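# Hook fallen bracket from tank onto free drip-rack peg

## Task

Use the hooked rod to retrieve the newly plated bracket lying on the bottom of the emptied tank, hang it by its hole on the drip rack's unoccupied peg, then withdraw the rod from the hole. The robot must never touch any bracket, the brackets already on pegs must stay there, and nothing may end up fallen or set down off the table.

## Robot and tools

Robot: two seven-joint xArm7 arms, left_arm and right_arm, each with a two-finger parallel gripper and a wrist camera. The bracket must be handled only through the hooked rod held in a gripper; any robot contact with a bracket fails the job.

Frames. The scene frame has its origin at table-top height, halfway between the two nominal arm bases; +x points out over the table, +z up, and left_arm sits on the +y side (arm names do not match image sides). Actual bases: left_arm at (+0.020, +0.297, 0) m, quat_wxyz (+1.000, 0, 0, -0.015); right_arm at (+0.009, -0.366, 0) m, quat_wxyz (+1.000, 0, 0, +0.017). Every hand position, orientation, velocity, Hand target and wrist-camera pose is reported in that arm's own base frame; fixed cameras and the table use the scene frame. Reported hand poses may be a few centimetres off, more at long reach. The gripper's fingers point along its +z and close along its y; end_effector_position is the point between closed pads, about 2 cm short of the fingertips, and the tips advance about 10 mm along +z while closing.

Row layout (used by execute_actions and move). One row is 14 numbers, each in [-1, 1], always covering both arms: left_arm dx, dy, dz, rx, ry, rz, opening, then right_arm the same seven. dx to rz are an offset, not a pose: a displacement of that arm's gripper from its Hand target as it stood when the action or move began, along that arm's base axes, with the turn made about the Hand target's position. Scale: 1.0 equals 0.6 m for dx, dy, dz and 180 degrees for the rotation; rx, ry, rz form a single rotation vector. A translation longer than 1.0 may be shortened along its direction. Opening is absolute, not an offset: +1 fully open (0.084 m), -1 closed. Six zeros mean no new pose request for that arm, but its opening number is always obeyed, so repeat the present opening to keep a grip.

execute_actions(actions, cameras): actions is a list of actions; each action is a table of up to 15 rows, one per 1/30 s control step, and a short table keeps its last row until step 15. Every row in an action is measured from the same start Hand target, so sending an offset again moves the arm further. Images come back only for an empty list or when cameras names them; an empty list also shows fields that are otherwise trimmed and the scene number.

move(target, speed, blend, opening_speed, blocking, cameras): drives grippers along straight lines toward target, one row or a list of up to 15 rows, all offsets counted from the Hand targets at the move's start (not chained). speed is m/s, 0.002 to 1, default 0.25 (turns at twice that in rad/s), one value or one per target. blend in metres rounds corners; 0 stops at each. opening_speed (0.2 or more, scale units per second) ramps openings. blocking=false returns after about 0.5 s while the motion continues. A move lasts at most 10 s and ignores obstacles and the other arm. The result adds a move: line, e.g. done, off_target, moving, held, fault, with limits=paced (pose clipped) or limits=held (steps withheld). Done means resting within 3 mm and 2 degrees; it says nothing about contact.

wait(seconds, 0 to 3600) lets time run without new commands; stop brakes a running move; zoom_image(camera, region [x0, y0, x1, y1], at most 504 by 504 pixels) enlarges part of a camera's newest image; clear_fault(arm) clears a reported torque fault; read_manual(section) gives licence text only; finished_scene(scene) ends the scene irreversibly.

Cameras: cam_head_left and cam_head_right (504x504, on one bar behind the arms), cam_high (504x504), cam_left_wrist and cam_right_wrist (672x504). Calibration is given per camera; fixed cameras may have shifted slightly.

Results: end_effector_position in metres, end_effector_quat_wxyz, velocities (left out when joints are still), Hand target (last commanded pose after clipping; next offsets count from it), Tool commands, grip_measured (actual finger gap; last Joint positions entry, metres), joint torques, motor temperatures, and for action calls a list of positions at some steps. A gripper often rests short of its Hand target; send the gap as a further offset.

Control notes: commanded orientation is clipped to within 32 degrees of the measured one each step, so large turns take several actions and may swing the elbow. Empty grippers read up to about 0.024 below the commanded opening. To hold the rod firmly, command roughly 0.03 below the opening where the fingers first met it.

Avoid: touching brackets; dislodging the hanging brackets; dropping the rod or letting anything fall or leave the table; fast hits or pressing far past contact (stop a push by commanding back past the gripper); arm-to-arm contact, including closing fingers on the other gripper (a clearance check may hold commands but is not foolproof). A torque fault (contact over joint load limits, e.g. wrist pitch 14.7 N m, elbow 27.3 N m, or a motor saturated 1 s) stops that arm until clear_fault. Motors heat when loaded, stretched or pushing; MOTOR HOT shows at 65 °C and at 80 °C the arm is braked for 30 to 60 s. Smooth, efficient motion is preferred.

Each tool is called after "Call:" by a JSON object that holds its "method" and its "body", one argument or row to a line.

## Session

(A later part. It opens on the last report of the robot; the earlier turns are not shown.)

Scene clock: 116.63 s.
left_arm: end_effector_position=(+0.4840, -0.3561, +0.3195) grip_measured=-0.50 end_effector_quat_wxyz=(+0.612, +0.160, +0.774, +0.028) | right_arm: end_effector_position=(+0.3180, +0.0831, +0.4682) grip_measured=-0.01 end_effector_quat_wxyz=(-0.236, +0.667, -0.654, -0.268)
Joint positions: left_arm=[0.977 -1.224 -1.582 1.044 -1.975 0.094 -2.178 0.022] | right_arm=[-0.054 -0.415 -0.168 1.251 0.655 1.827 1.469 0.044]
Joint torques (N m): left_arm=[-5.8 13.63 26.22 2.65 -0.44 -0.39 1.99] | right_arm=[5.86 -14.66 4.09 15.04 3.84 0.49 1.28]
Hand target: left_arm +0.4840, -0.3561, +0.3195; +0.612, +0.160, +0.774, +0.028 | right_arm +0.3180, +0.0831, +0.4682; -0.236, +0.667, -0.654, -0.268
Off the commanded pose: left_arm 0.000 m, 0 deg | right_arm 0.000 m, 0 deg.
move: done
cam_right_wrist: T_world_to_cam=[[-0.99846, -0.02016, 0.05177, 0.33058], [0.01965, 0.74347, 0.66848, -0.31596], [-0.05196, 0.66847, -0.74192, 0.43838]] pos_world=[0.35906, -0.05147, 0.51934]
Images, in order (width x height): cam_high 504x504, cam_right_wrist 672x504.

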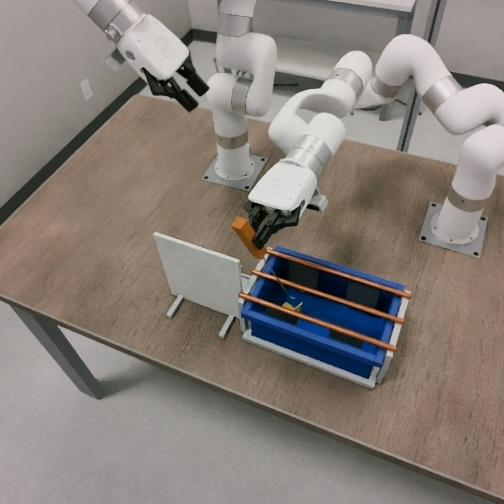

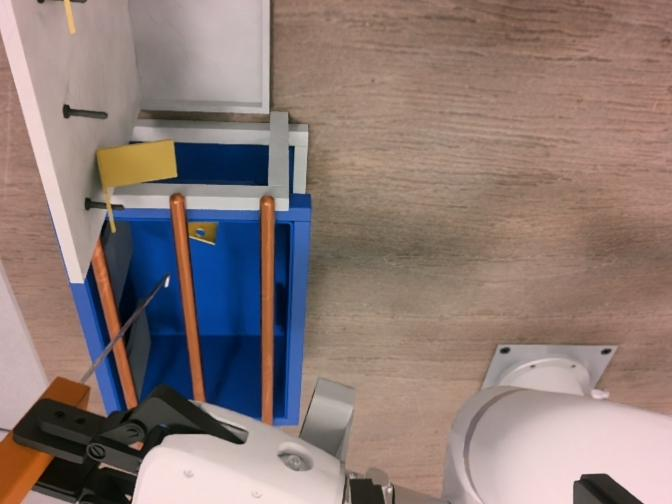

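Call:
{"method": "move", "body": {
  "target": [0,-0.018,-0.077,0,0,0,-1,0,0,0,0,0,0,0],
  "cameras": ["cam_right_wrist","cam_high"],
  "speed": 0.1
}}

Call:
{"method": "zoom_image", "body": {
  "camera": "cam_right_wrist",
  "region": [140, 200, 260, 290]
}}

Call:
{"method": "zoom_image", "body": {
  "camera": "cam_high",
  "region": [260, 270, 320, 330]
}}

Scene clock: 127.77 s.
left_arm: end_effector_position=(+0.4840, -0.3669, +0.2733) grip_measured=-0.50 end_effector_quat_wxyz=(+0.612, +0.160, +0.774, +0.027) | right_arm: end_effector_position=(+0.3180, +0.0831, +0.4682) grip_measured=-0.01 end_effector_quat_wxyz=(-0.236, +0.667, -0.654, -0.268)
Joint positions: left_arm=[1.003 -1.353 -1.646 1.067 -2.117 0.109 -2.175 0.022] | right_arm=[-0.054 -0.415 -0.168 1.251 0.655 1.827 1.469 0.044]
Joint torques (N m): left_arm=[6.67 15.04 22.41 4.74 -0.3 -0.31 1.74] | right_arm=[5.58 -14.7 3.95 15.96 3.73 0.44 1.31]
Hand target: left_arm +0.4840, -0.3669, +0.2733; +0.612, +0.160, +0.774, +0.028 | right_arm +0.3180, +0.0831, +0.4682; -0.236, +0.667, -0.654, -0.268
Off the commanded pose: left_arm 0.000 m, 0 deg | right_arm 0.000 m, 0 deg.
move: done
cam_right_wrist: T_world_to_cam=[[-0.99846, -0.02016, 0.05177, 0.33058], [0.01965, 0.74347, 0.66848, -0.31596], [-0.05196, 0.66847, -0.74192, 0.43838]] pos_world=[0.35906, -0.05147, 0.51934]
Images, in order (width x height): cam_high 504x504, cam_right_wrist 672x504.

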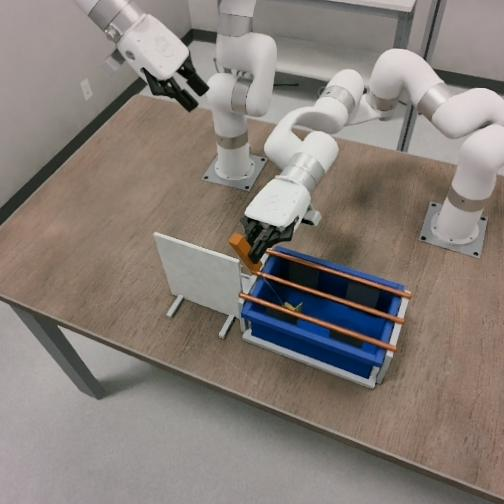

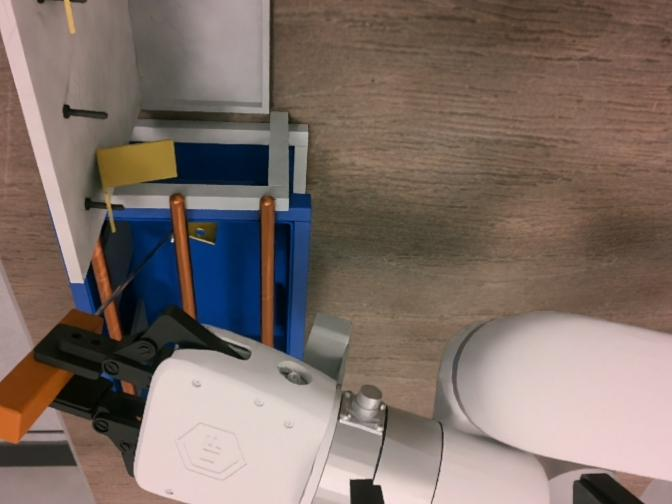

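Scaled by 4.200 from the camera's image (finer frame: 960x720).

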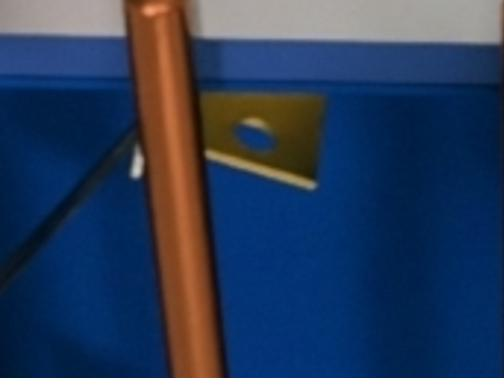

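Scaled by 8.400 from the camera's image (finer frame: 720x720).

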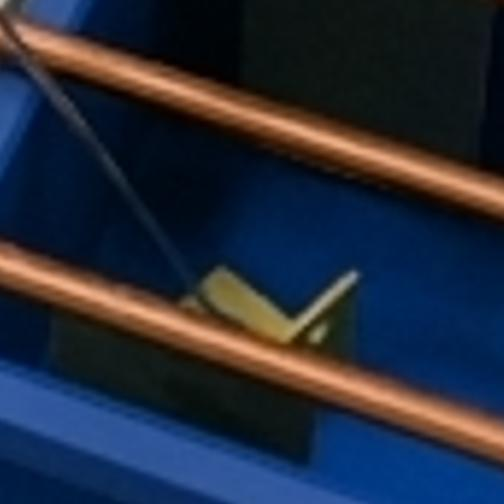

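Call:
{"method": "move", "body": {
  "target": [
    [0,0,-0.05,0,0,0,-1,0,0,0,0,0,0,0],
    [-0.035,0,-0.05,0,0,0,-1,-0.05,0,0,0,0,0,0]
  ],
  "cameras": ["cam_right_wrist","cam_high"],
  "speed": 0.07
}}

Call:
{"method": "zoom_image", "body": {
  "camera": "cam_right_wrist",
  "region": [90, 200, 210, 290]
}}

Call:
{"method": "zoom_image", "body": {
  "camera": "cam_high",
  "region": [260, 270, 320, 330]
}}

Scene clock: 137.57 s.
left_arm: end_effector_position=(+0.4630, -0.3669, +0.2433) grip_measured=-0.50 end_effector_quat_wxyz=(+0.612, +0.160, +0.774, +0.028) | right_arm: end_effector_position=(+0.2880, +0.0831, +0.4682) grip_measured=-0.01 end_effector_quat_wxyz=(-0.236, +0.667, -0.654, -0.268)
Joint positions: left_arm=[0.943 -1.414 -1.689 1.024 -2.198 0.093 -2.179 0.022] | right_arm=[-0.064 -0.508 -0.168 1.18 0.644 1.849 1.479 0.044]
Joint torques (N m): left_arm=[-5.82 27.75 22.21 -0.59 2.19 -2.58 -1.88] | right_arm=[-6.41 -12.62 -1.51 14.76 -1.04 0.44 1.32]
Hand target: left_arm +0.4630, -0.3669, +0.2433; +0.612, +0.160, +0.774, +0.028 | right_arm +0.2880, +0.0831, +0.4682; -0.236, +0.667, -0.654, -0.268
Off the commanded pose: left_arm 0.000 m, 0 deg | right_arm 0.000 m, 0 deg.
move: done
cam_right_wrist: T_world_to_cam=[[-0.99845, -0.02023, 0.05184, 0.30058], [0.01965, 0.74347, 0.66848, -0.31537], [-0.05206, 0.66847, -0.74192, 0.43685]] pos_world=[0.32905, -0.05147, 0.51934]
Images, in order (width x height): cam_high 504x504, cam_right_wrist 672x504.

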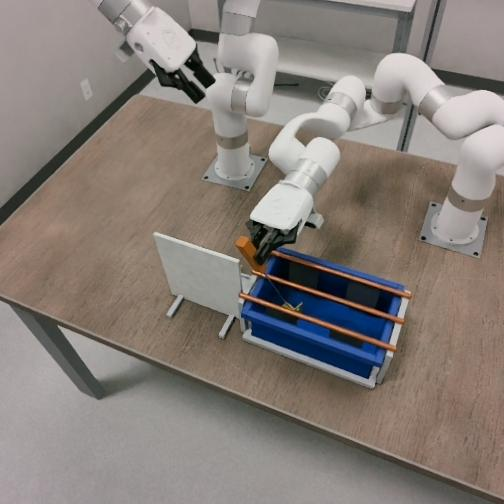

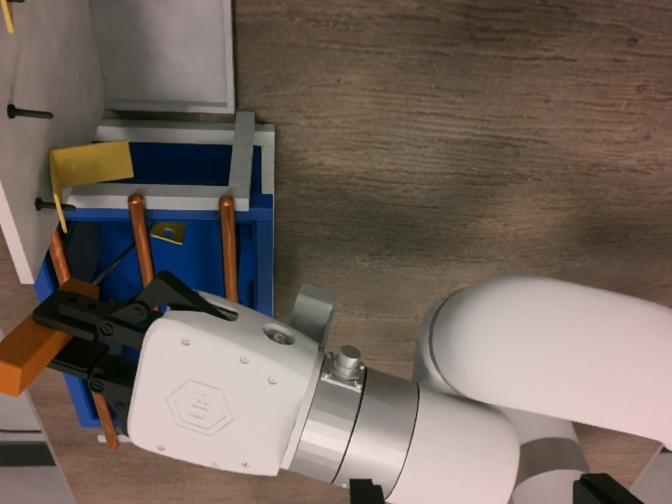

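Scaled by 4.200 from the camera's image (finer frame: 960x720).

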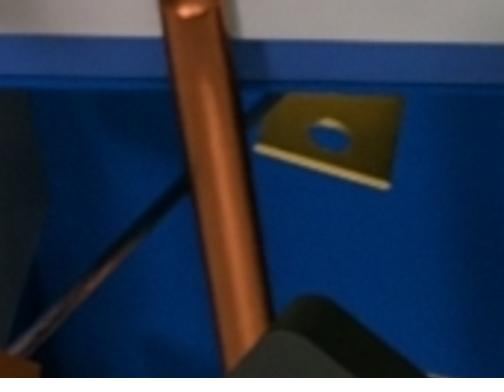

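Scaled by 8.400 from the camera's image (finer frame: 720x720).

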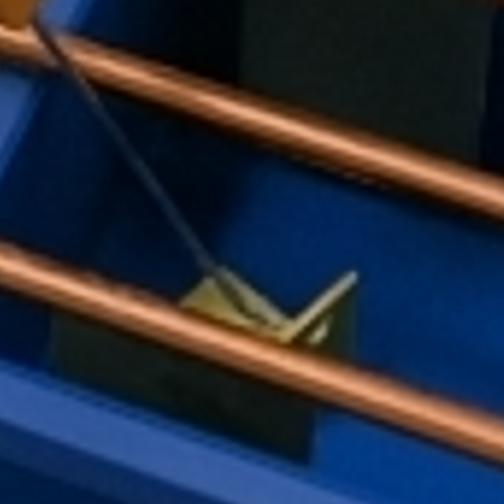

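Call:
{"method": "move", "body": {
  "target": [0,0,0,0,0,0,-1,0.04,0.13,0.12,0,0,0,-1],
  "cameras": ["cam_right_wrist"]
}}

Call:
{"method": "zoom_image", "body": {
  "camera": "cam_right_wrist",
  "region": [110, 100, 230, 190]
}}

Scene clock: 147.33 s.
left_arm: end_effector_position=(+0.4630, -0.3669, +0.2433) grip_measured=-0.50 end_effector_quat_wxyz=(+0.612, +0.160, +0.774, +0.028) | right_arm: end_effector_position=(+0.3120, +0.1611, +0.5402) grip_measured=-1.00 end_effector_quat_wxyz=(-0.236, +0.667, -0.654, -0.268)
Joint positions: left_arm=[0.943 -1.414 -1.689 1.024 -2.198 0.093 -2.179 0.022] | right_arm=[0.001 -0.383 -0.043 1.453 0.742 1.843 1.72 0]
Joint torques (N m): left_arm=[-5.68 27.67 22.27 -0.32 2.3 -2.39 -1.92] | right_arm=[6.84 -1.7 2.76 18.52 3.85 0.21 1.28]
Hand target: left_arm +0.4630, -0.3669, +0.2433; +0.612, +0.160, +0.774, +0.028 | right_arm +0.3120, +0.1611, +0.5402; -0.236, +0.667, -0.654, -0.268
Off the commanded pose: left_arm 0.000 m, 0 deg | right_arm 0.000 m, 0 deg.
move: done
cam_right_wrist: T_world_to_cam=[[-0.99846, -0.02016, 0.05177, 0.32243], [0.01965, 0.74347, 0.66848, -0.42196], [-0.05196, 0.66847, -0.74192, 0.43934]] pos_world=[0.35306, 0.02653, 0.59134]

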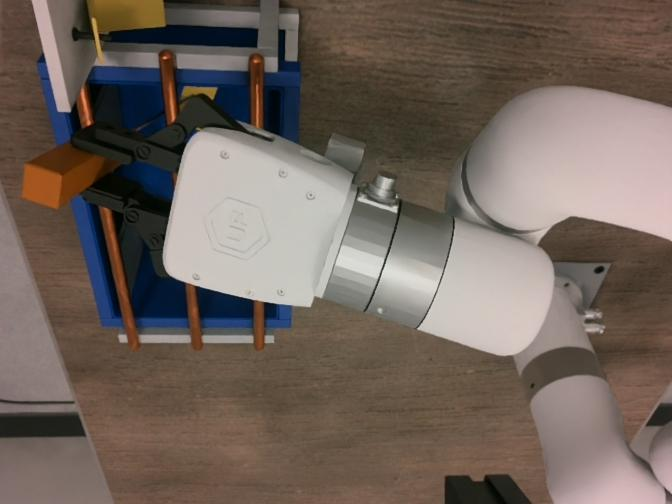

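Scaled by 4.200 from the camera's image (finer frame: 960x720).

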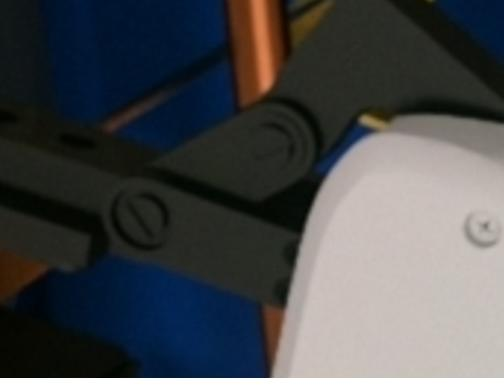

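Call:
{"method": "move", "body": {
  "target": [
    [0,0,0,0,0,0,-1,0.453,0.282,0,-0.156,0.098,0.0234,-1],
    [0,0,0,0,0,0,-1,0.453,0.282,-0.2,-0.156,0.098,0.0234,-1]
  ],
  "cameras": ["cam_right_wrist","cam_head_right"]
}}

Scene clock: 158.07 s.
left_arm: end_effector_position=(+0.4630, -0.3669, +0.2433) grip_measured=-0.50 end_effector_quat_wxyz=(+0.612, +0.160, +0.774, +0.028) | right_arm: end_effector_position=(+0.5830, +0.3301, +0.4197) grip_measured=-1.00 end_effector_quat_wxyz=(+0.168, -0.641, +0.728, +0.176)
Joint positions: left_arm=[0.943 -1.414 -1.689 1.024 -2.198 0.093 -2.179 0.022] | right_arm=[0.288 0.797 0.22 2.707 0.281 1.687 2.187 0]
Joint torques (N m): left_arm=[-5.69 27.36 22.24 0.14 2.37 -2.47 -1.85] | right_arm=[-6.49 -22.66 4.65 17.19 -1.56 -3.02 1.31]
Hand target: left_arm +0.4630, -0.3669, +0.2433; +0.612, +0.160, +0.774, +0.028 | right_arm +0.5838, +0.3303, +0.4202; -0.044, -0.678, +0.703, +0.208
Off the commanded pose: left_arm 0.000 m, 0 deg | right_arm 0.001 m, 25 deg.
elbow stopped short (right arm): the move would have taken joint 4 (elbow) straighter than the controller allows.
move: off_target (right_arm); limits=paced
cam_right_wrist: T_world_to_cam=[[-0.99002, 0.13046, 0.05326, 0.5474], [0.14006, 0.86945, 0.47375, -0.50237], [0.0155, 0.47649, -0.87904, 0.33265]] pos_world=[0.60714, 0.20687, 0.50127]
Images, in order (width x height): cam_head_right 504x504, cam_right_wrist 672x504.

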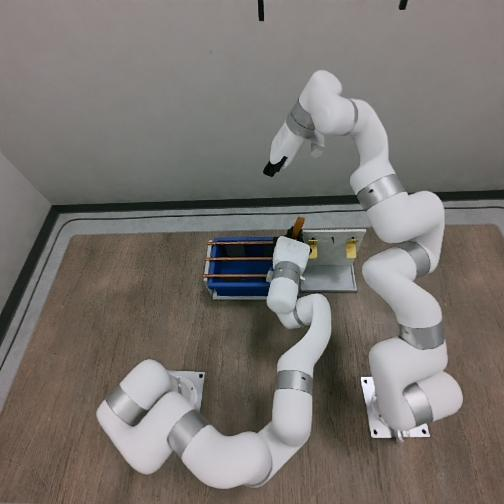

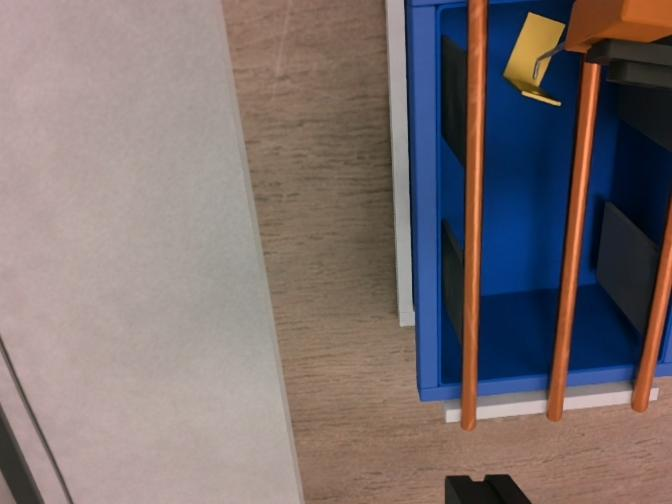

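Excellent view.

Call:
{"method": "zoom_image", "body": {
  "camera": "cam_right_wrist",
  "region": [480, 0, 620, 120]
}}

Scaled by 3.600 from the camera's image (finer frame: 960x720).

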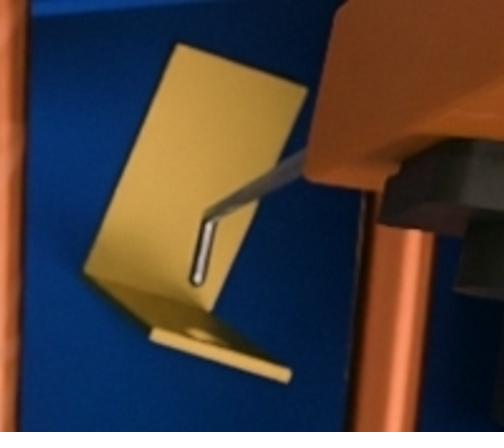

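Call:
{"method": "move", "body": {
  "target": [-0.0057,0.0058,0,0,0,0,-1,0,0,0,0,0,0,-1],
  "cameras": ["cam_right_wrist"],
  "speed": 0.05
}}

Call:
{"method": "zoom_image", "body": {
  "camera": "cam_right_wrist",
  "region": [480, 0, 620, 120]
}}

Scene clock: 170.77 s.
left_arm: end_effector_position=(+0.4596, -0.3634, +0.2433) grip_measured=-0.50 end_effector_quat_wxyz=(+0.612, +0.160, +0.774, +0.027) | right_arm: end_effector_position=(+0.5830, +0.3300, +0.4197) grip_measured=-1.00 end_effector_quat_wxyz=(+0.168, -0.641, +0.728, +0.176)
Joint positions: left_arm=[0.928 -1.418 -1.685 1.006 -2.206 0.099 -2.174 0.022] | right_arm=[0.288 0.797 0.22 2.707 0.281 1.687 2.187 0]
Joint torques (N m): left_arm=[-5.86 13.77 26.94 -0.4 -0.42 -0.29 1.81] | right_arm=[-6.43 -22.73 4.61 17.89 -1.33 -3 1.28]
Hand target: left_arm +0.4596, -0.3634, +0.2433; +0.612, +0.160, +0.774, +0.028 | right_arm +0.5830, +0.3300, +0.4197; +0.168, -0.641, +0.728, +0.176 (not the last commanded pose)
Off the commanded pose: left_arm 0.000 m, 0 deg | right_arm 0.001 m, 25 deg.
move: done
cam_right_wrist: T_world_to_cam=[[-0.99001, 0.13058, 0.05322, 0.54738], [0.14015, 0.86939, 0.47384, -0.50246], [0.0156, 0.47656, -0.879, 0.33255]] pos_world=[0.60714, 0.20687, 0.50127]

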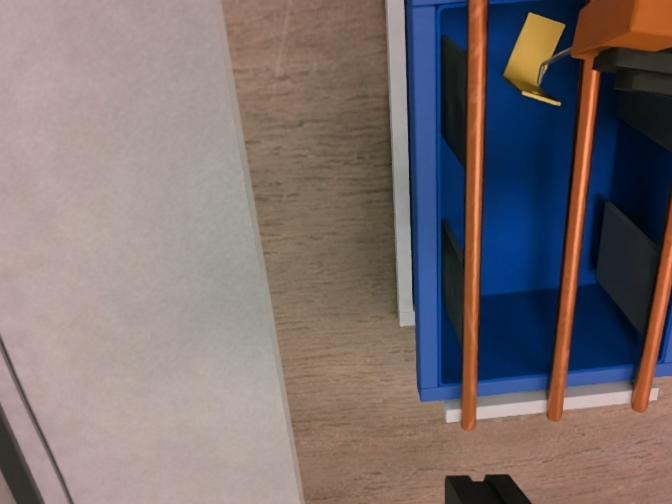

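Scaled by 3.600 from the camera's image (finer frame: 960x720).

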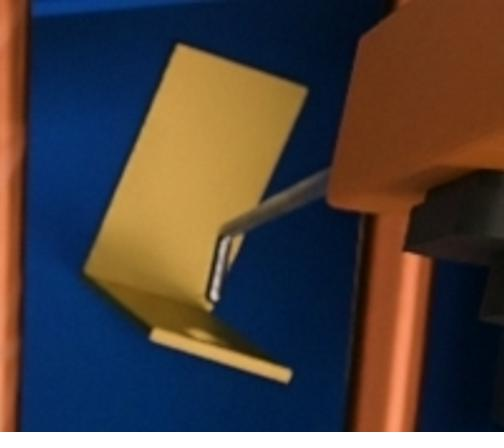

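Call:
{"method": "move", "body": {
  "target": [0.0017,0.0153,0.0005,0,0,0,-1,0,0,0,0,0,0,-1],
  "cameras": ["cam_right_wrist"],
  "speed": 0.03
}}

Call:
{"method": "zoom_image", "body": {
  "camera": "cam_right_wrist",
  "region": [480, 0, 620, 120]
}}

Scene clock: 173.60 s.
left_arm: end_effector_position=(+0.4606, -0.3543, +0.2436) grip_measured=-0.50 end_effector_quat_wxyz=(+0.612, +0.160, +0.774, +0.027) | right_arm: end_effector_position=(+0.5830, +0.3300, +0.4197) grip_measured=-1.00 end_effector_quat_wxyz=(+0.168, -0.641, +0.728, +0.176)
Joint positions: left_arm=[0.92 -1.44 -1.669 0.979 -2.235 0.132 -2.156 0.022] | right_arm=[0.288 0.797 0.22 2.707 0.281 1.687 2.187 0]
Joint torques (N m): left_arm=[-5.88 13.44 26.74 -0.86 -0.17 -0.35 1.68] | right_arm=[-6.25 -22.51 4.46 17.83 -1.33 -3.06 1.28]
Hand target: left_arm +0.4606, -0.3543, +0.2436; +0.612, +0.160, +0.774, +0.028 | right_arm +0.5830, +0.3300, +0.4197; +0.168, -0.641, +0.728, +0.176
Off the commanded pose: left_arm 0.000 m, 0 deg | right_arm 0.000 m, 0 deg.
move: done
cam_right_wrist: T_world_to_cam=[[-0.99001, 0.13058, 0.05322, 0.54738], [0.14015, 0.86939, 0.47384, -0.50246], [0.0156, 0.47656, -0.879, 0.33255]] pos_world=[0.60714, 0.20687, 0.50127]

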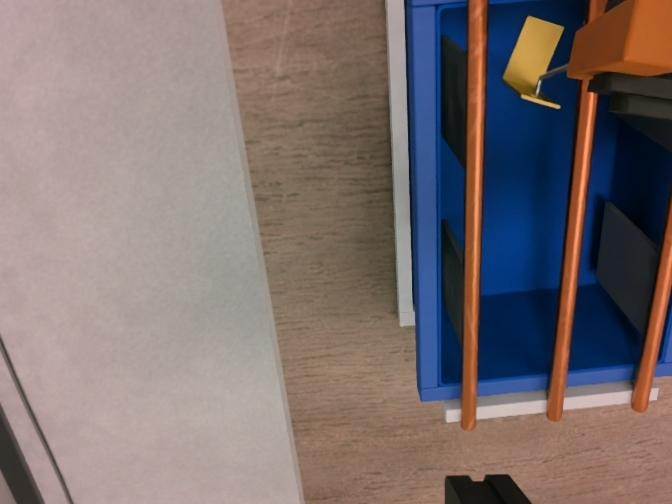

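Scaled by 3.600 from the camera's image (finer frame: 960x720).

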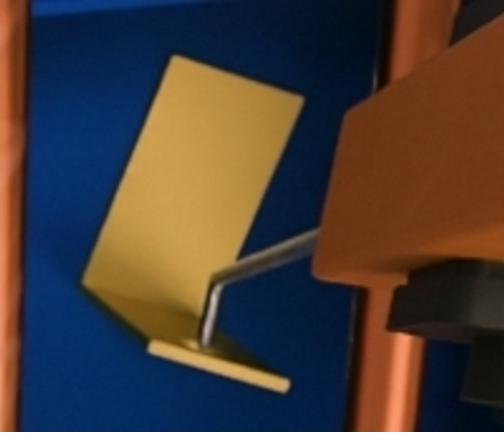

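Call:
{"method": "move", "body": {
  "target": [
    [-0.0004,-0.0065,-0.0,0,0,0,-1,0,0,0,0,0,0,-1],
    [-0.0004,-0.0065,-0.0035,0,0,0,-1,0,0,0,0,0,0,-1],
    [0.0007,0.0085,-0.0035,0,0,0,-1,0,0,0,0,0,0,-1]
  ],
  "cameras": ["cam_right_wrist"],
  "speed": 0.03
}}

Call:
{"method": "zoom_image", "body": {
  "camera": "cam_right_wrist",
  "region": [480, 0, 620, 120]
}}

Scene clock: 180.70 s.
left_arm: end_effector_position=(+0.4610, -0.3492, +0.2415) grip_measured=-0.50 end_effector_quat_wxyz=(+0.612, +0.160, +0.774, +0.027) | right_arm: end_effector_position=(+0.5830, +0.3300, +0.4197) grip_measured=-1.00 end_effector_quat_wxyz=(+0.168, -0.641, +0.728, +0.176)
Joint positions: left_arm=[0.916 -1.459 -1.664 0.964 -2.257 0.151 -2.147 0.022] | right_arm=[0.288 0.797 0.22 2.707 0.281 1.687 2.187 0]
Joint torques (N m): left_arm=[-5.95 13.19 26.78 -1.21 -0.54 -0.3 1.71] | right_arm=[-6.36 -22.66 4.51 17.88 -1.32 -2.94 1.31]
Hand target: left_arm +0.4610, -0.3492, +0.2415; +0.612, +0.160, +0.774, +0.028 | right_arm +0.5830, +0.3300, +0.4197; +0.168, -0.641, +0.728, +0.176
Off the commanded pose: left_arm 0.000 m, 0 deg | right_arm 0.000 m, 0 deg.
move: done
cam_right_wrist: T_world_to_cam=[[-0.99001, 0.13058, 0.05322, 0.54738], [0.14015, 0.86939, 0.47384, -0.50246], [0.0156, 0.47656, -0.879, 0.33255]] pos_world=[0.60714, 0.20687, 0.50127]

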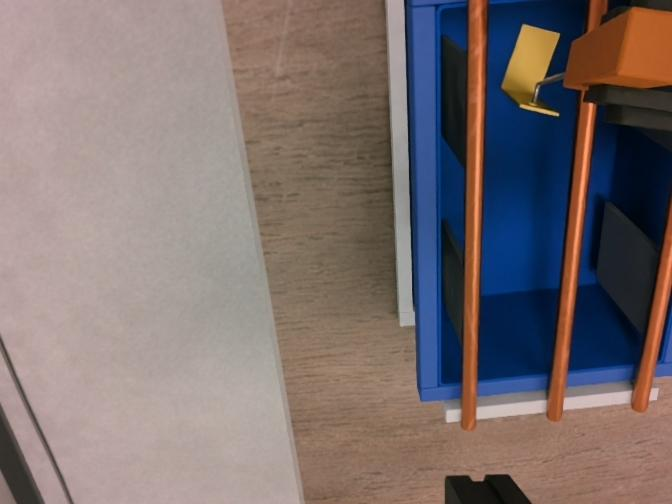

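Scaled by 3.600 from the camera's image (finer frame: 960x720).

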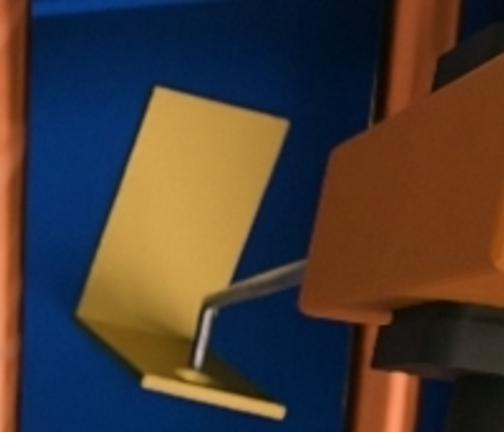

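Call:
{"method": "zoom_image", "body": {
  "camera": "cam_right_wrist",
  "region": [515, 80, 565, 120]
}}

Call:
{"method": "execute_actions", "body": {
  "actions": [],
  "cameras": ["cam_high"]
}}

Call:
{"method": "zoom_image", "body": {
  "camera": "cam_high",
  "region": [265, 280, 315, 320]
}}

Scaled by 10.080 from the camera's image (finer frame: 960x720).

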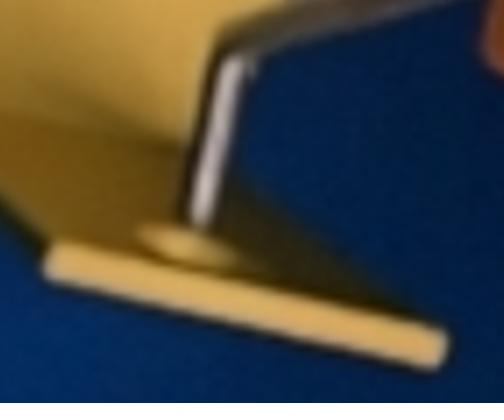

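Scene clock: 185.63 s.
left_arm: end_effector_position=(+0.4610, -0.3492, +0.2415) grip_measured=-0.50 end_effector_quat_wxyz=(+0.612, +0.160, +0.774, +0.028) | right_arm: end_effector_position=(+0.5830, +0.3300, +0.4197) grip_measured=-1.00 end_effector_quat_wxyz=(+0.168, -0.641, +0.728, +0.176)
Joint positions: left_arm=[0.916 -1.459 -1.664 0.964 -2.257 0.151 -2.147 0.022] | right_arm=[0.288 0.797 0.22 2.707 0.281 1.687 2.187 0]
Joint velocities: within noise
Joint torques (N m): left_arm=[-5.42 13.04 26.77 -1.19 -0.32 -0.38 1.88] | right_arm=[-6.38 -22.69 4.5 17.76 -1.35 -2.98 1.26]
Motor temperatures (°C): left_arm=[31 32 40 37 33 34 31] | right_arm=[34 35 32 37 36 40 37]
Hand target: left_arm +0.4610, -0.3492, +0.2415; +0.612, +0.160, +0.774, +0.028 | right_arm +0.5830, +0.3300, +0.4197; +0.168, -0.641, +0.728, +0.176
Tool commands: left_gripper/opening=-1.0 right_gripper/opening=-1.0
Off the commanded pose: left_arm 0.000 m, 0 deg | right_arm 0.000 m, 0 deg.
Images, in order (width x height): cam_high 504x504.

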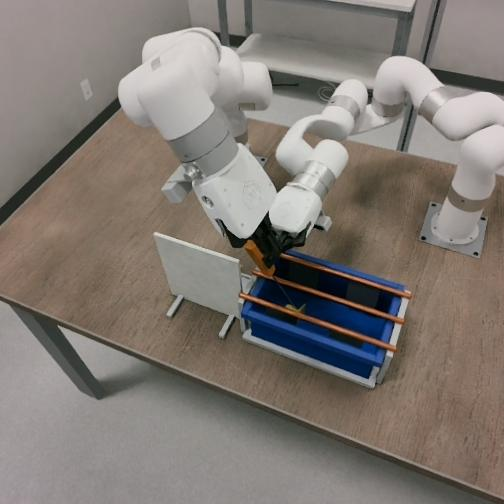

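Scaled by 10.080 from the camera's image (finer frame: 720x720).

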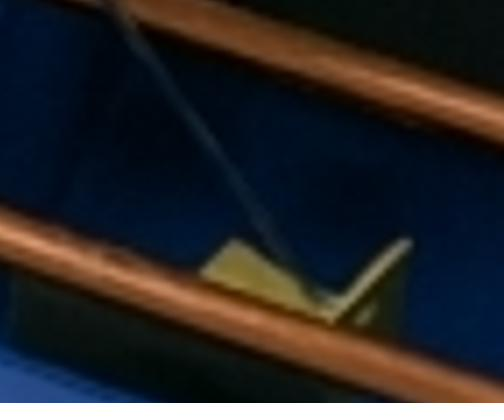

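Call:
{"method": "move", "body": {
  "target": [
    [-0.0012,-0.0068,0,0,0,0,-1,0,0,0,0,0,0,-1],
    [0.0035,-0.0075,0.0075,0,0,0,-1,0,0,0,0,0,0,-1],
    [0.0055,0.004,0.0075,0,0,0,-1,0,0,0,0,0,0,-1]
  ],
  "cameras": ["cam_right_wrist"],
  "speed": 0.03
}}

Call:
{"method": "zoom_image", "body": {
  "camera": "cam_right_wrist",
  "region": [500, 60, 570, 120]
}}

Scene clock: 194.93 s.
left_arm: end_effector_position=(+0.4643, -0.3468, +0.2460) grip_measured=-0.50 end_effector_quat_wxyz=(+0.612, +0.160, +0.774, +0.027) | right_arm: end_effector_position=(+0.5830, +0.3300, +0.4197) grip_measured=-1.00 end_effector_quat_wxyz=(+0.168, -0.641, +0.728, +0.176)
Joint positions: left_arm=[0.924 -1.455 -1.652 0.963 -2.254 0.163 -2.14 0.022] | right_arm=[0.288 0.797 0.22 2.707 0.281 1.687 2.187 0]
Joint torques (N m): left_arm=[-5.57 12.63 26.88 -0.7 -0.58 -0.1 1.87] | right_arm=[-6.34 -22.85 4.47 17.84 -1.4 -2.95 1.34]
Hand target: left_arm +0.4643, -0.3468, +0.2460; +0.612, +0.160, +0.774, +0.028 | right_arm +0.5830, +0.3300, +0.4197; +0.168, -0.641, +0.728, +0.176
Off the commanded pose: left_arm 0.000 m, 0 deg | right_arm 0.000 m, 0 deg.
move: done
cam_right_wrist: T_world_to_cam=[[-0.99001, 0.13058, 0.05322, 0.54738], [0.14015, 0.86939, 0.47384, -0.50246], [0.0156, 0.47656, -0.879, 0.33255]] pos_world=[0.60714, 0.20687, 0.50127]

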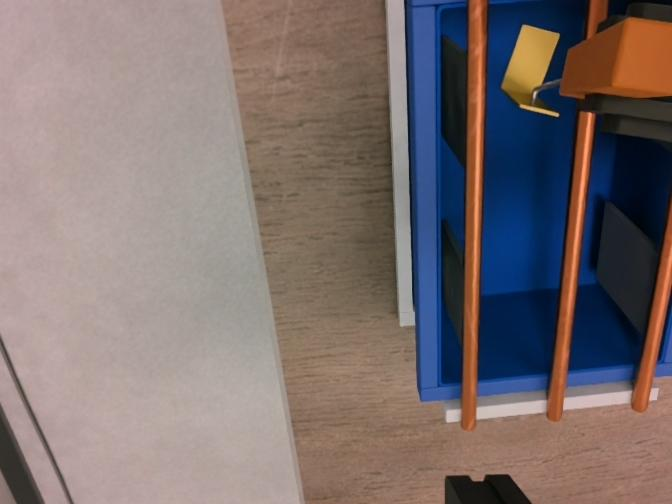

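Scaled by 7.200 from the camera's image (finer frame: 960x720).

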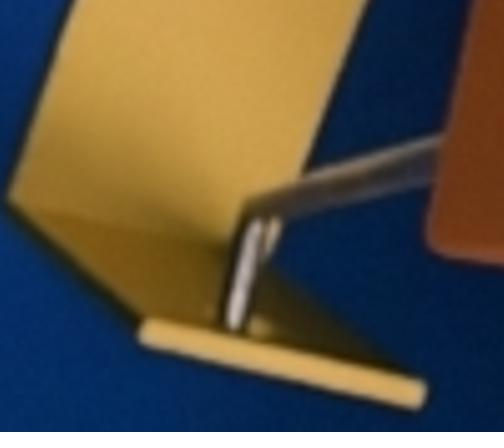

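Call:
{"method": "move", "body": {
  "target": [0.0007,0.0075,0.0005,0,0,0,-1,0,0,0,0,0,0,-1],
  "cameras": ["cam_right_wrist"],
  "speed": 0.03
}}

Call:
{"method": "zoom_image", "body": {
  "camera": "cam_right_wrist",
  "region": [500, 60, 570, 120]
}}

Scene clock: 197.57 s.
left_arm: end_effector_position=(+0.4647, -0.3423, +0.2463) grip_measured=-0.50 end_effector_quat_wxyz=(+0.612, +0.160, +0.774, +0.028) | right_arm: end_effector_position=(+0.5830, +0.3300, +0.4197) grip_measured=-1.00 end_effector_quat_wxyz=(+0.168, -0.641, +0.728, +0.176)
Joint positions: left_arm=[0.921 -1.465 -1.645 0.95 -2.267 0.178 -2.131 0.022] | right_arm=[0.288 0.797 0.22 2.707 0.281 1.687 2.187 0]
Joint torques (N m): left_arm=[-5.85 12.27 26.68 -1.07 -0.2 -0.24 1.85] | right_arm=[-6.33 -22.74 4.45 17.71 -1.34 -2.91 1.28]
Hand target: left_arm +0.4647, -0.3423, +0.2463; +0.612, +0.160, +0.774, +0.028 | right_arm +0.5830, +0.3300, +0.4197; +0.168, -0.641, +0.728, +0.176
Off the commanded pose: left_arm 0.000 m, 0 deg | right_arm 0.000 m, 0 deg.
move: done
cam_right_wrist: T_world_to_cam=[[-0.99001, 0.13058, 0.05322, 0.54738], [0.14015, 0.86939, 0.47384, -0.50246], [0.0156, 0.47656, -0.879, 0.33255]] pos_world=[0.60714, 0.20687, 0.50127]

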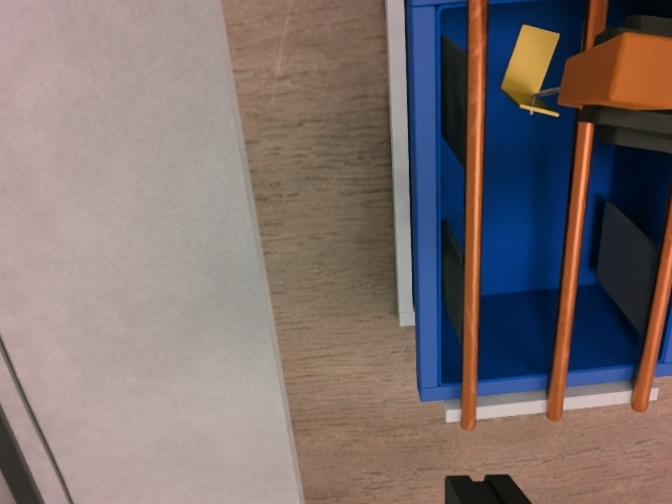

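Scaled by 7.200 from the camera's image (finer frame: 960x720).

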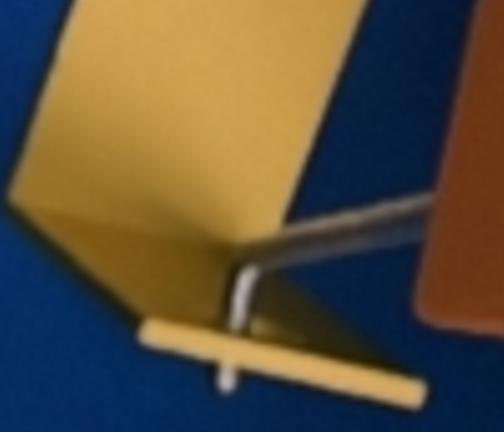

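Call:
{"method": "move", "body": {
  "target": [
    [0.0005,0.0045,0,0,0,0,-1,0,0,0,0,0,0,-1],
    [0.0005,0.0045,0.05,0,0,0,-1,0,0,0,0,0,0,-1]
  ],
  "cameras": ["cam_right_wrist"],
  "speed": 0.04
}}

Call:
{"method": "zoom_image", "body": {
  "camera": "cam_right_wrist",
  "region": [480, 20, 600, 120]
}}

Scene clock: 203.53 s.
left_arm: end_effector_position=(+0.4650, -0.3396, +0.2762) grip_measured=-0.50 end_effector_quat_wxyz=(+0.612, +0.160, +0.774, +0.028) | right_arm: end_effector_position=(+0.5830, +0.3300, +0.4197) grip_measured=-1.00 end_effector_quat_wxyz=(+0.168, -0.641, +0.728, +0.176)
Joint positions: left_arm=[0.913 -1.386 -1.596 0.942 -2.178 0.169 -2.128 0.022] | right_arm=[0.288 0.797 0.22 2.707 0.281 1.687 2.187 0]
Joint torques (N m): left_arm=[-5.89 25.71 26.83 4.46 2.25 -2.49 -1.92] | right_arm=[-6.25 -22.65 4.32 17.78 -1.51 -2.93 1.33]
Hand target: left_arm +0.4650, -0.3396, +0.2763; +0.612, +0.160, +0.774, +0.028 | right_arm +0.5830, +0.3300, +0.4197; +0.168, -0.641, +0.728, +0.176
Off the commanded pose: left_arm 0.000 m, 0 deg | right_arm 0.000 m, 0 deg.
move: done
cam_right_wrist: T_world_to_cam=[[-0.99001, 0.13058, 0.05322, 0.54738], [0.14015, 0.86939, 0.47384, -0.50246], [0.0156, 0.47656, -0.879, 0.33255]] pos_world=[0.60714, 0.20687, 0.50127]

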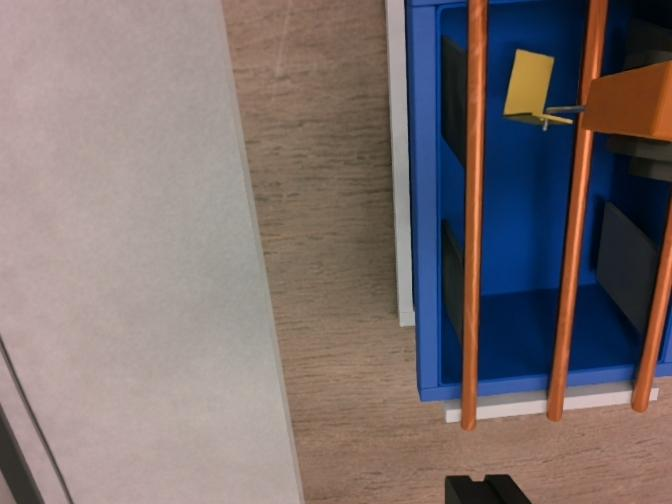

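Scaled by 4.200 from the camera's image (finer frame: 960x720).

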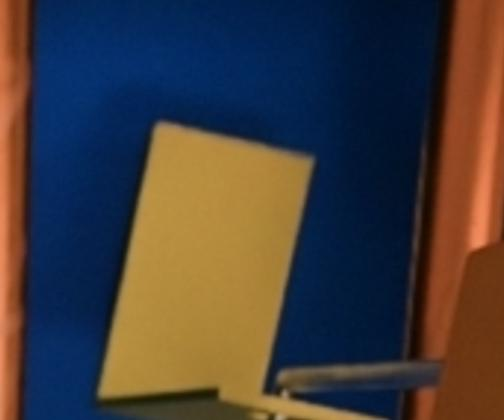

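Call:
{"method": "move", "body": {
  "target": [0.07,0.012,0,0,0,0.0637,-1,0,0,0,0,0,0,-1],
  "cameras": ["cam_right_wrist"],
  "speed": 0.05
}}

Call:
{"method": "zoom_image", "body": {
  "camera": "cam_right_wrist",
  "region": [450, 20, 610, 150]
}}

Scene clock: 209.30 s.
left_arm: end_effector_position=(+0.5070, -0.3324, +0.2763) grip_measured=-0.50 end_effector_quat_wxyz=(+0.606, +0.082, +0.786, +0.088) | right_arm: end_effector_position=(+0.5830, +0.3300, +0.4197) grip_measured=-1.00 end_effector_quat_wxyz=(+0.168, -0.641, +0.728, +0.176)
Joint positions: left_arm=[1.23 -0.939 -1.971 1.197 -1.862 -0.386 -2.185 0.022] | right_arm=[0.288 0.797 0.22 2.707 0.281 1.687 2.187 0]
Joint torques (N m): left_arm=[6.51 31.66 17.11 9.58 -0.05 -2.57 2.09] | right_arm=[-6.43 -22.86 4.48 17.68 -1.49 -2.86 1.26]
Hand target: left_arm +0.5070, -0.3324, +0.2763; +0.606, +0.082, +0.786, +0.088 | right_arm +0.5830, +0.3300, +0.4197; +0.168, -0.641, +0.728, +0.176
Off the commanded pose: left_arm 0.000 m, 0 deg | right_arm 0.000 m, 0 deg.
move: done
cam_right_wrist: T_world_to_cam=[[-0.99001, 0.13058, 0.05322, 0.54738], [0.14015, 0.86939, 0.47384, -0.50246], [0.0156, 0.47656, -0.879, 0.33255]] pos_world=[0.60714, 0.20687, 0.50127]

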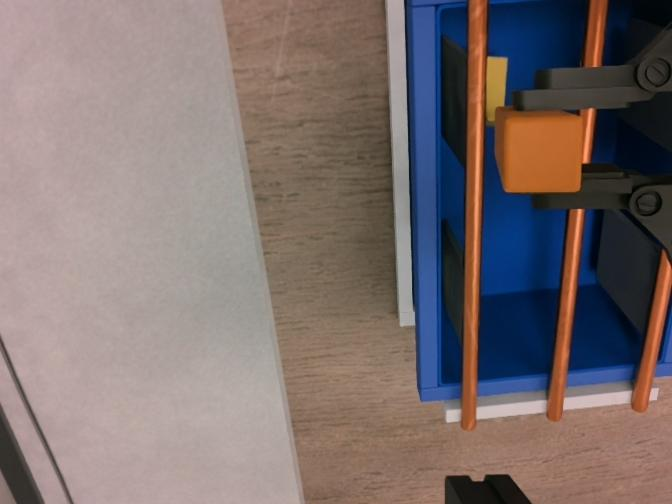

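Scaled by 3.150 from the camera's image (finer frame: 960x720).

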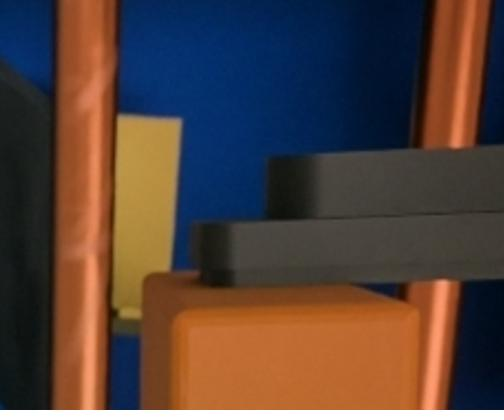

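Call:
{"method": "move", "body": {
  "target": [
    [0,0,0,0,0,0,-1,-0.02,-0.2,0.1,0,0,0,-1],
    [0,0,0,0,0,0,-1,-0.237,-0.588,-0.188,0.229,-0.058,-0.0065,-1]
  ],
  "cameras": ["cam_right_wrist","cam_high","cam_head_right"],
  "blend": 0.03
}}

Call:
{"method": "zoom_image", "body": {
  "camera": "cam_high",
  "region": [240, 230, 340, 330]
}}

Scene clock: 221.60 s.
left_arm: end_effector_position=(+0.5070, -0.3324, +0.2763) grip_measured=-0.50 end_effector_quat_wxyz=(+0.606, +0.082, +0.786, +0.088) | right_arm: end_effector_position=(+0.4408, -0.0227, +0.3069) grip_measured=-1.00 end_effector_quat_wxyz=(+0.449, -0.547, +0.608, +0.361)
Joint positions: left_arm=[1.23 -0.939 -1.971 1.197 -1.862 -0.386 -2.185 0.022] | right_arm=[-0.587 0.114 -0.001 1.126 1.049 1.724 0.841 0]
Joint torques (N m): left_arm=[4.86 31.28 18.51 8.59 0.18 -2.3 1.63] | right_arm=[-6.48 -12.03 -2.88 19.16 -0.92 2 -1.15]
Hand target: left_arm +0.5070, -0.3324, +0.2763; +0.606, +0.082, +0.786, +0.088 | right_arm +0.4408, -0.0228, +0.3069; +0.449, -0.547, +0.608, +0.361
Off the commanded pose: left_arm 0.000 m, 0 deg | right_arm 0.000 m, 0 deg.
elbow stopped short (right arm): the move would have taken joint 4 (elbow) straighter than the controller allows.
move: done
cam_right_wrist: T_world_to_cam=[[-0.98907, 0.14384, -0.03239, 0.48481], [0.01762, 0.3334, 0.94262, -0.22441], [0.14639, 0.93175, -0.33229, 0.1886]] pos_world=[0.45586, -0.17064, 0.2899]
Images, in order (width x height): cam_head_right 504x504, cam_high 504x504, cam_right_wrist 672x504.

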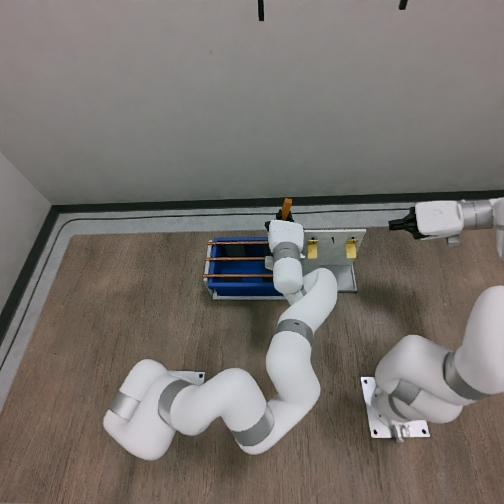

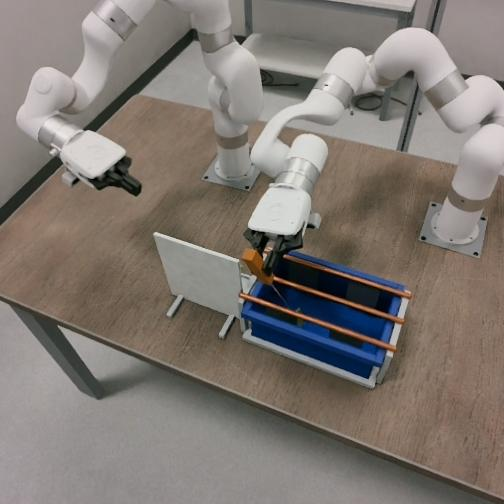

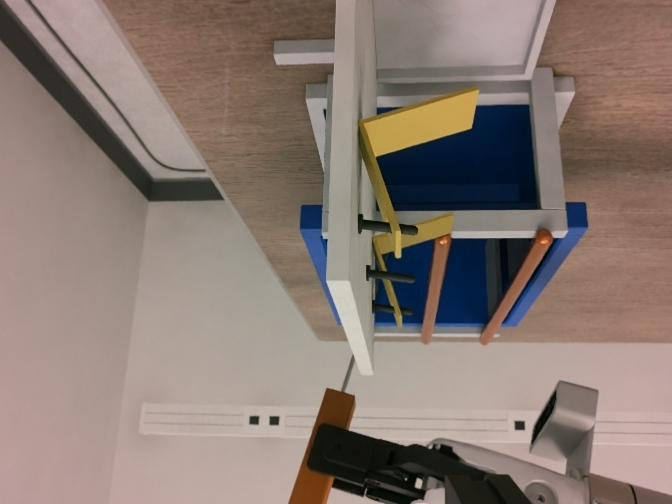

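Scaled by 5.040 from the camera's image (finer frame: 720x720).

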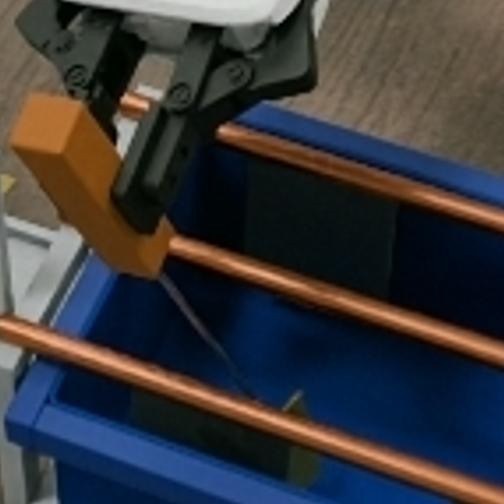

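Call:
{"method": "move", "body": {
  "target": [0,0,0.275,0,0,0,-1,0,0,0,0,0,0,-1],
  "cameras": ["cam_right_wrist","cam_high","cam_head_right"],
  "speed": 0.06
}}

Call:
{"method": "zoom_image", "body": {
  "camera": "cam_high",
  "region": [220, 180, 340, 300]
}}

Scene clock: 238.27 s.
left_arm: end_effector_position=(+0.5070, -0.3324, +0.4412) grip_measured=-0.50 end_effector_quat_wxyz=(+0.606, +0.082, +0.786, +0.088) | right_arm: end_effector_position=(+0.4408, -0.0228, +0.3069) grip_measured=-1.00 end_effector_quat_wxyz=(+0.449, -0.547, +0.608, +0.361)
Joint positions: left_arm=[1.439 -0.477 -2.201 1.593 -2.062 -0.732 -1.423 0.022] | right_arm=[-0.587 0.114 -0.001 1.126 1.049 1.724 0.841 0]
Joint torques (N m): left_arm=[6.42 32.48 7.26 14.03 1.04 -1.57 1.74] | right_arm=[-6.45 -12.31 -2.95 19.28 -0.87 0.93 -0.78]
Hand target: left_arm +0.5070, -0.3324, +0.4413; +0.606, +0.082, +0.786, +0.088 | right_arm +0.4408, -0.0228, +0.3069; +0.449, -0.547, +0.608, +0.361
Off the commanded pose: left_arm 0.000 m, 0 deg | right_arm 0.000 m, 0 deg.
move: done
cam_right_wrist: T_world_to_cam=[[-0.98907, 0.14387, -0.03231, 0.4848], [0.01772, 0.33348, 0.94259, -0.2244], [0.14638, 0.93172, -0.33238, 0.18871]] pos_world=[0.45586, -0.17074, 0.2899]
Images, in order (width x height): cam_head_right 504x504, cam_high 504x504, cam_right_wrist 672x504.

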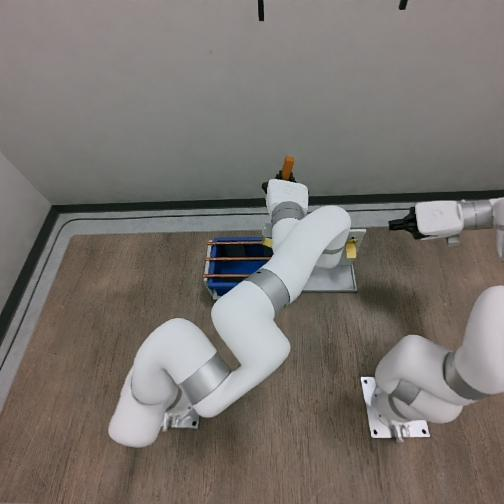

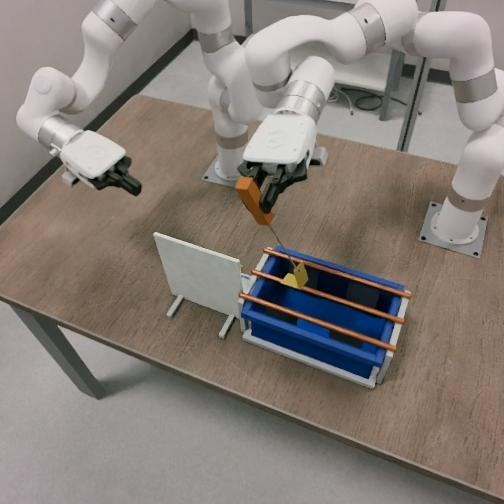

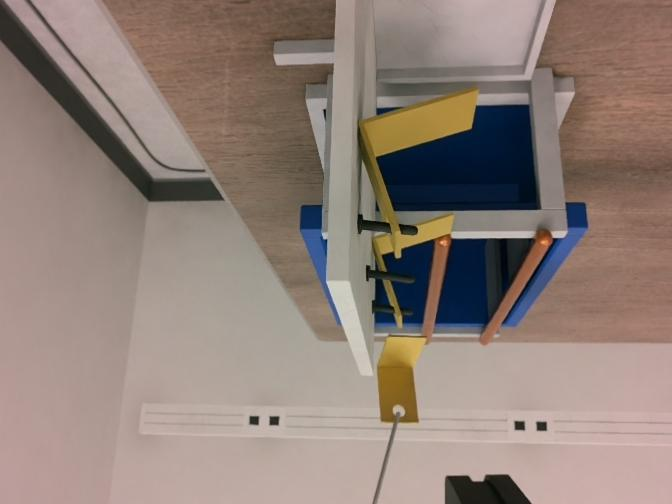

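Scaled by 4.200 from the camera's image (finer frame: 720x720).

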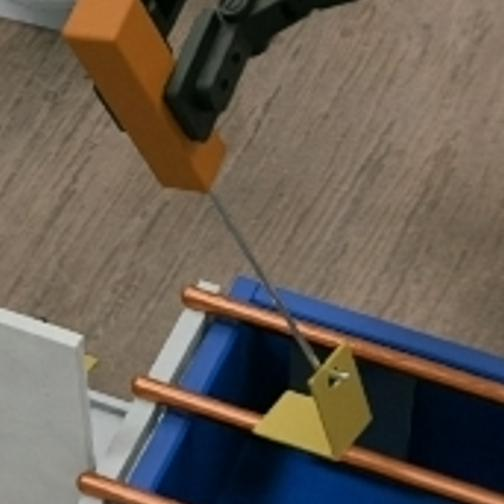

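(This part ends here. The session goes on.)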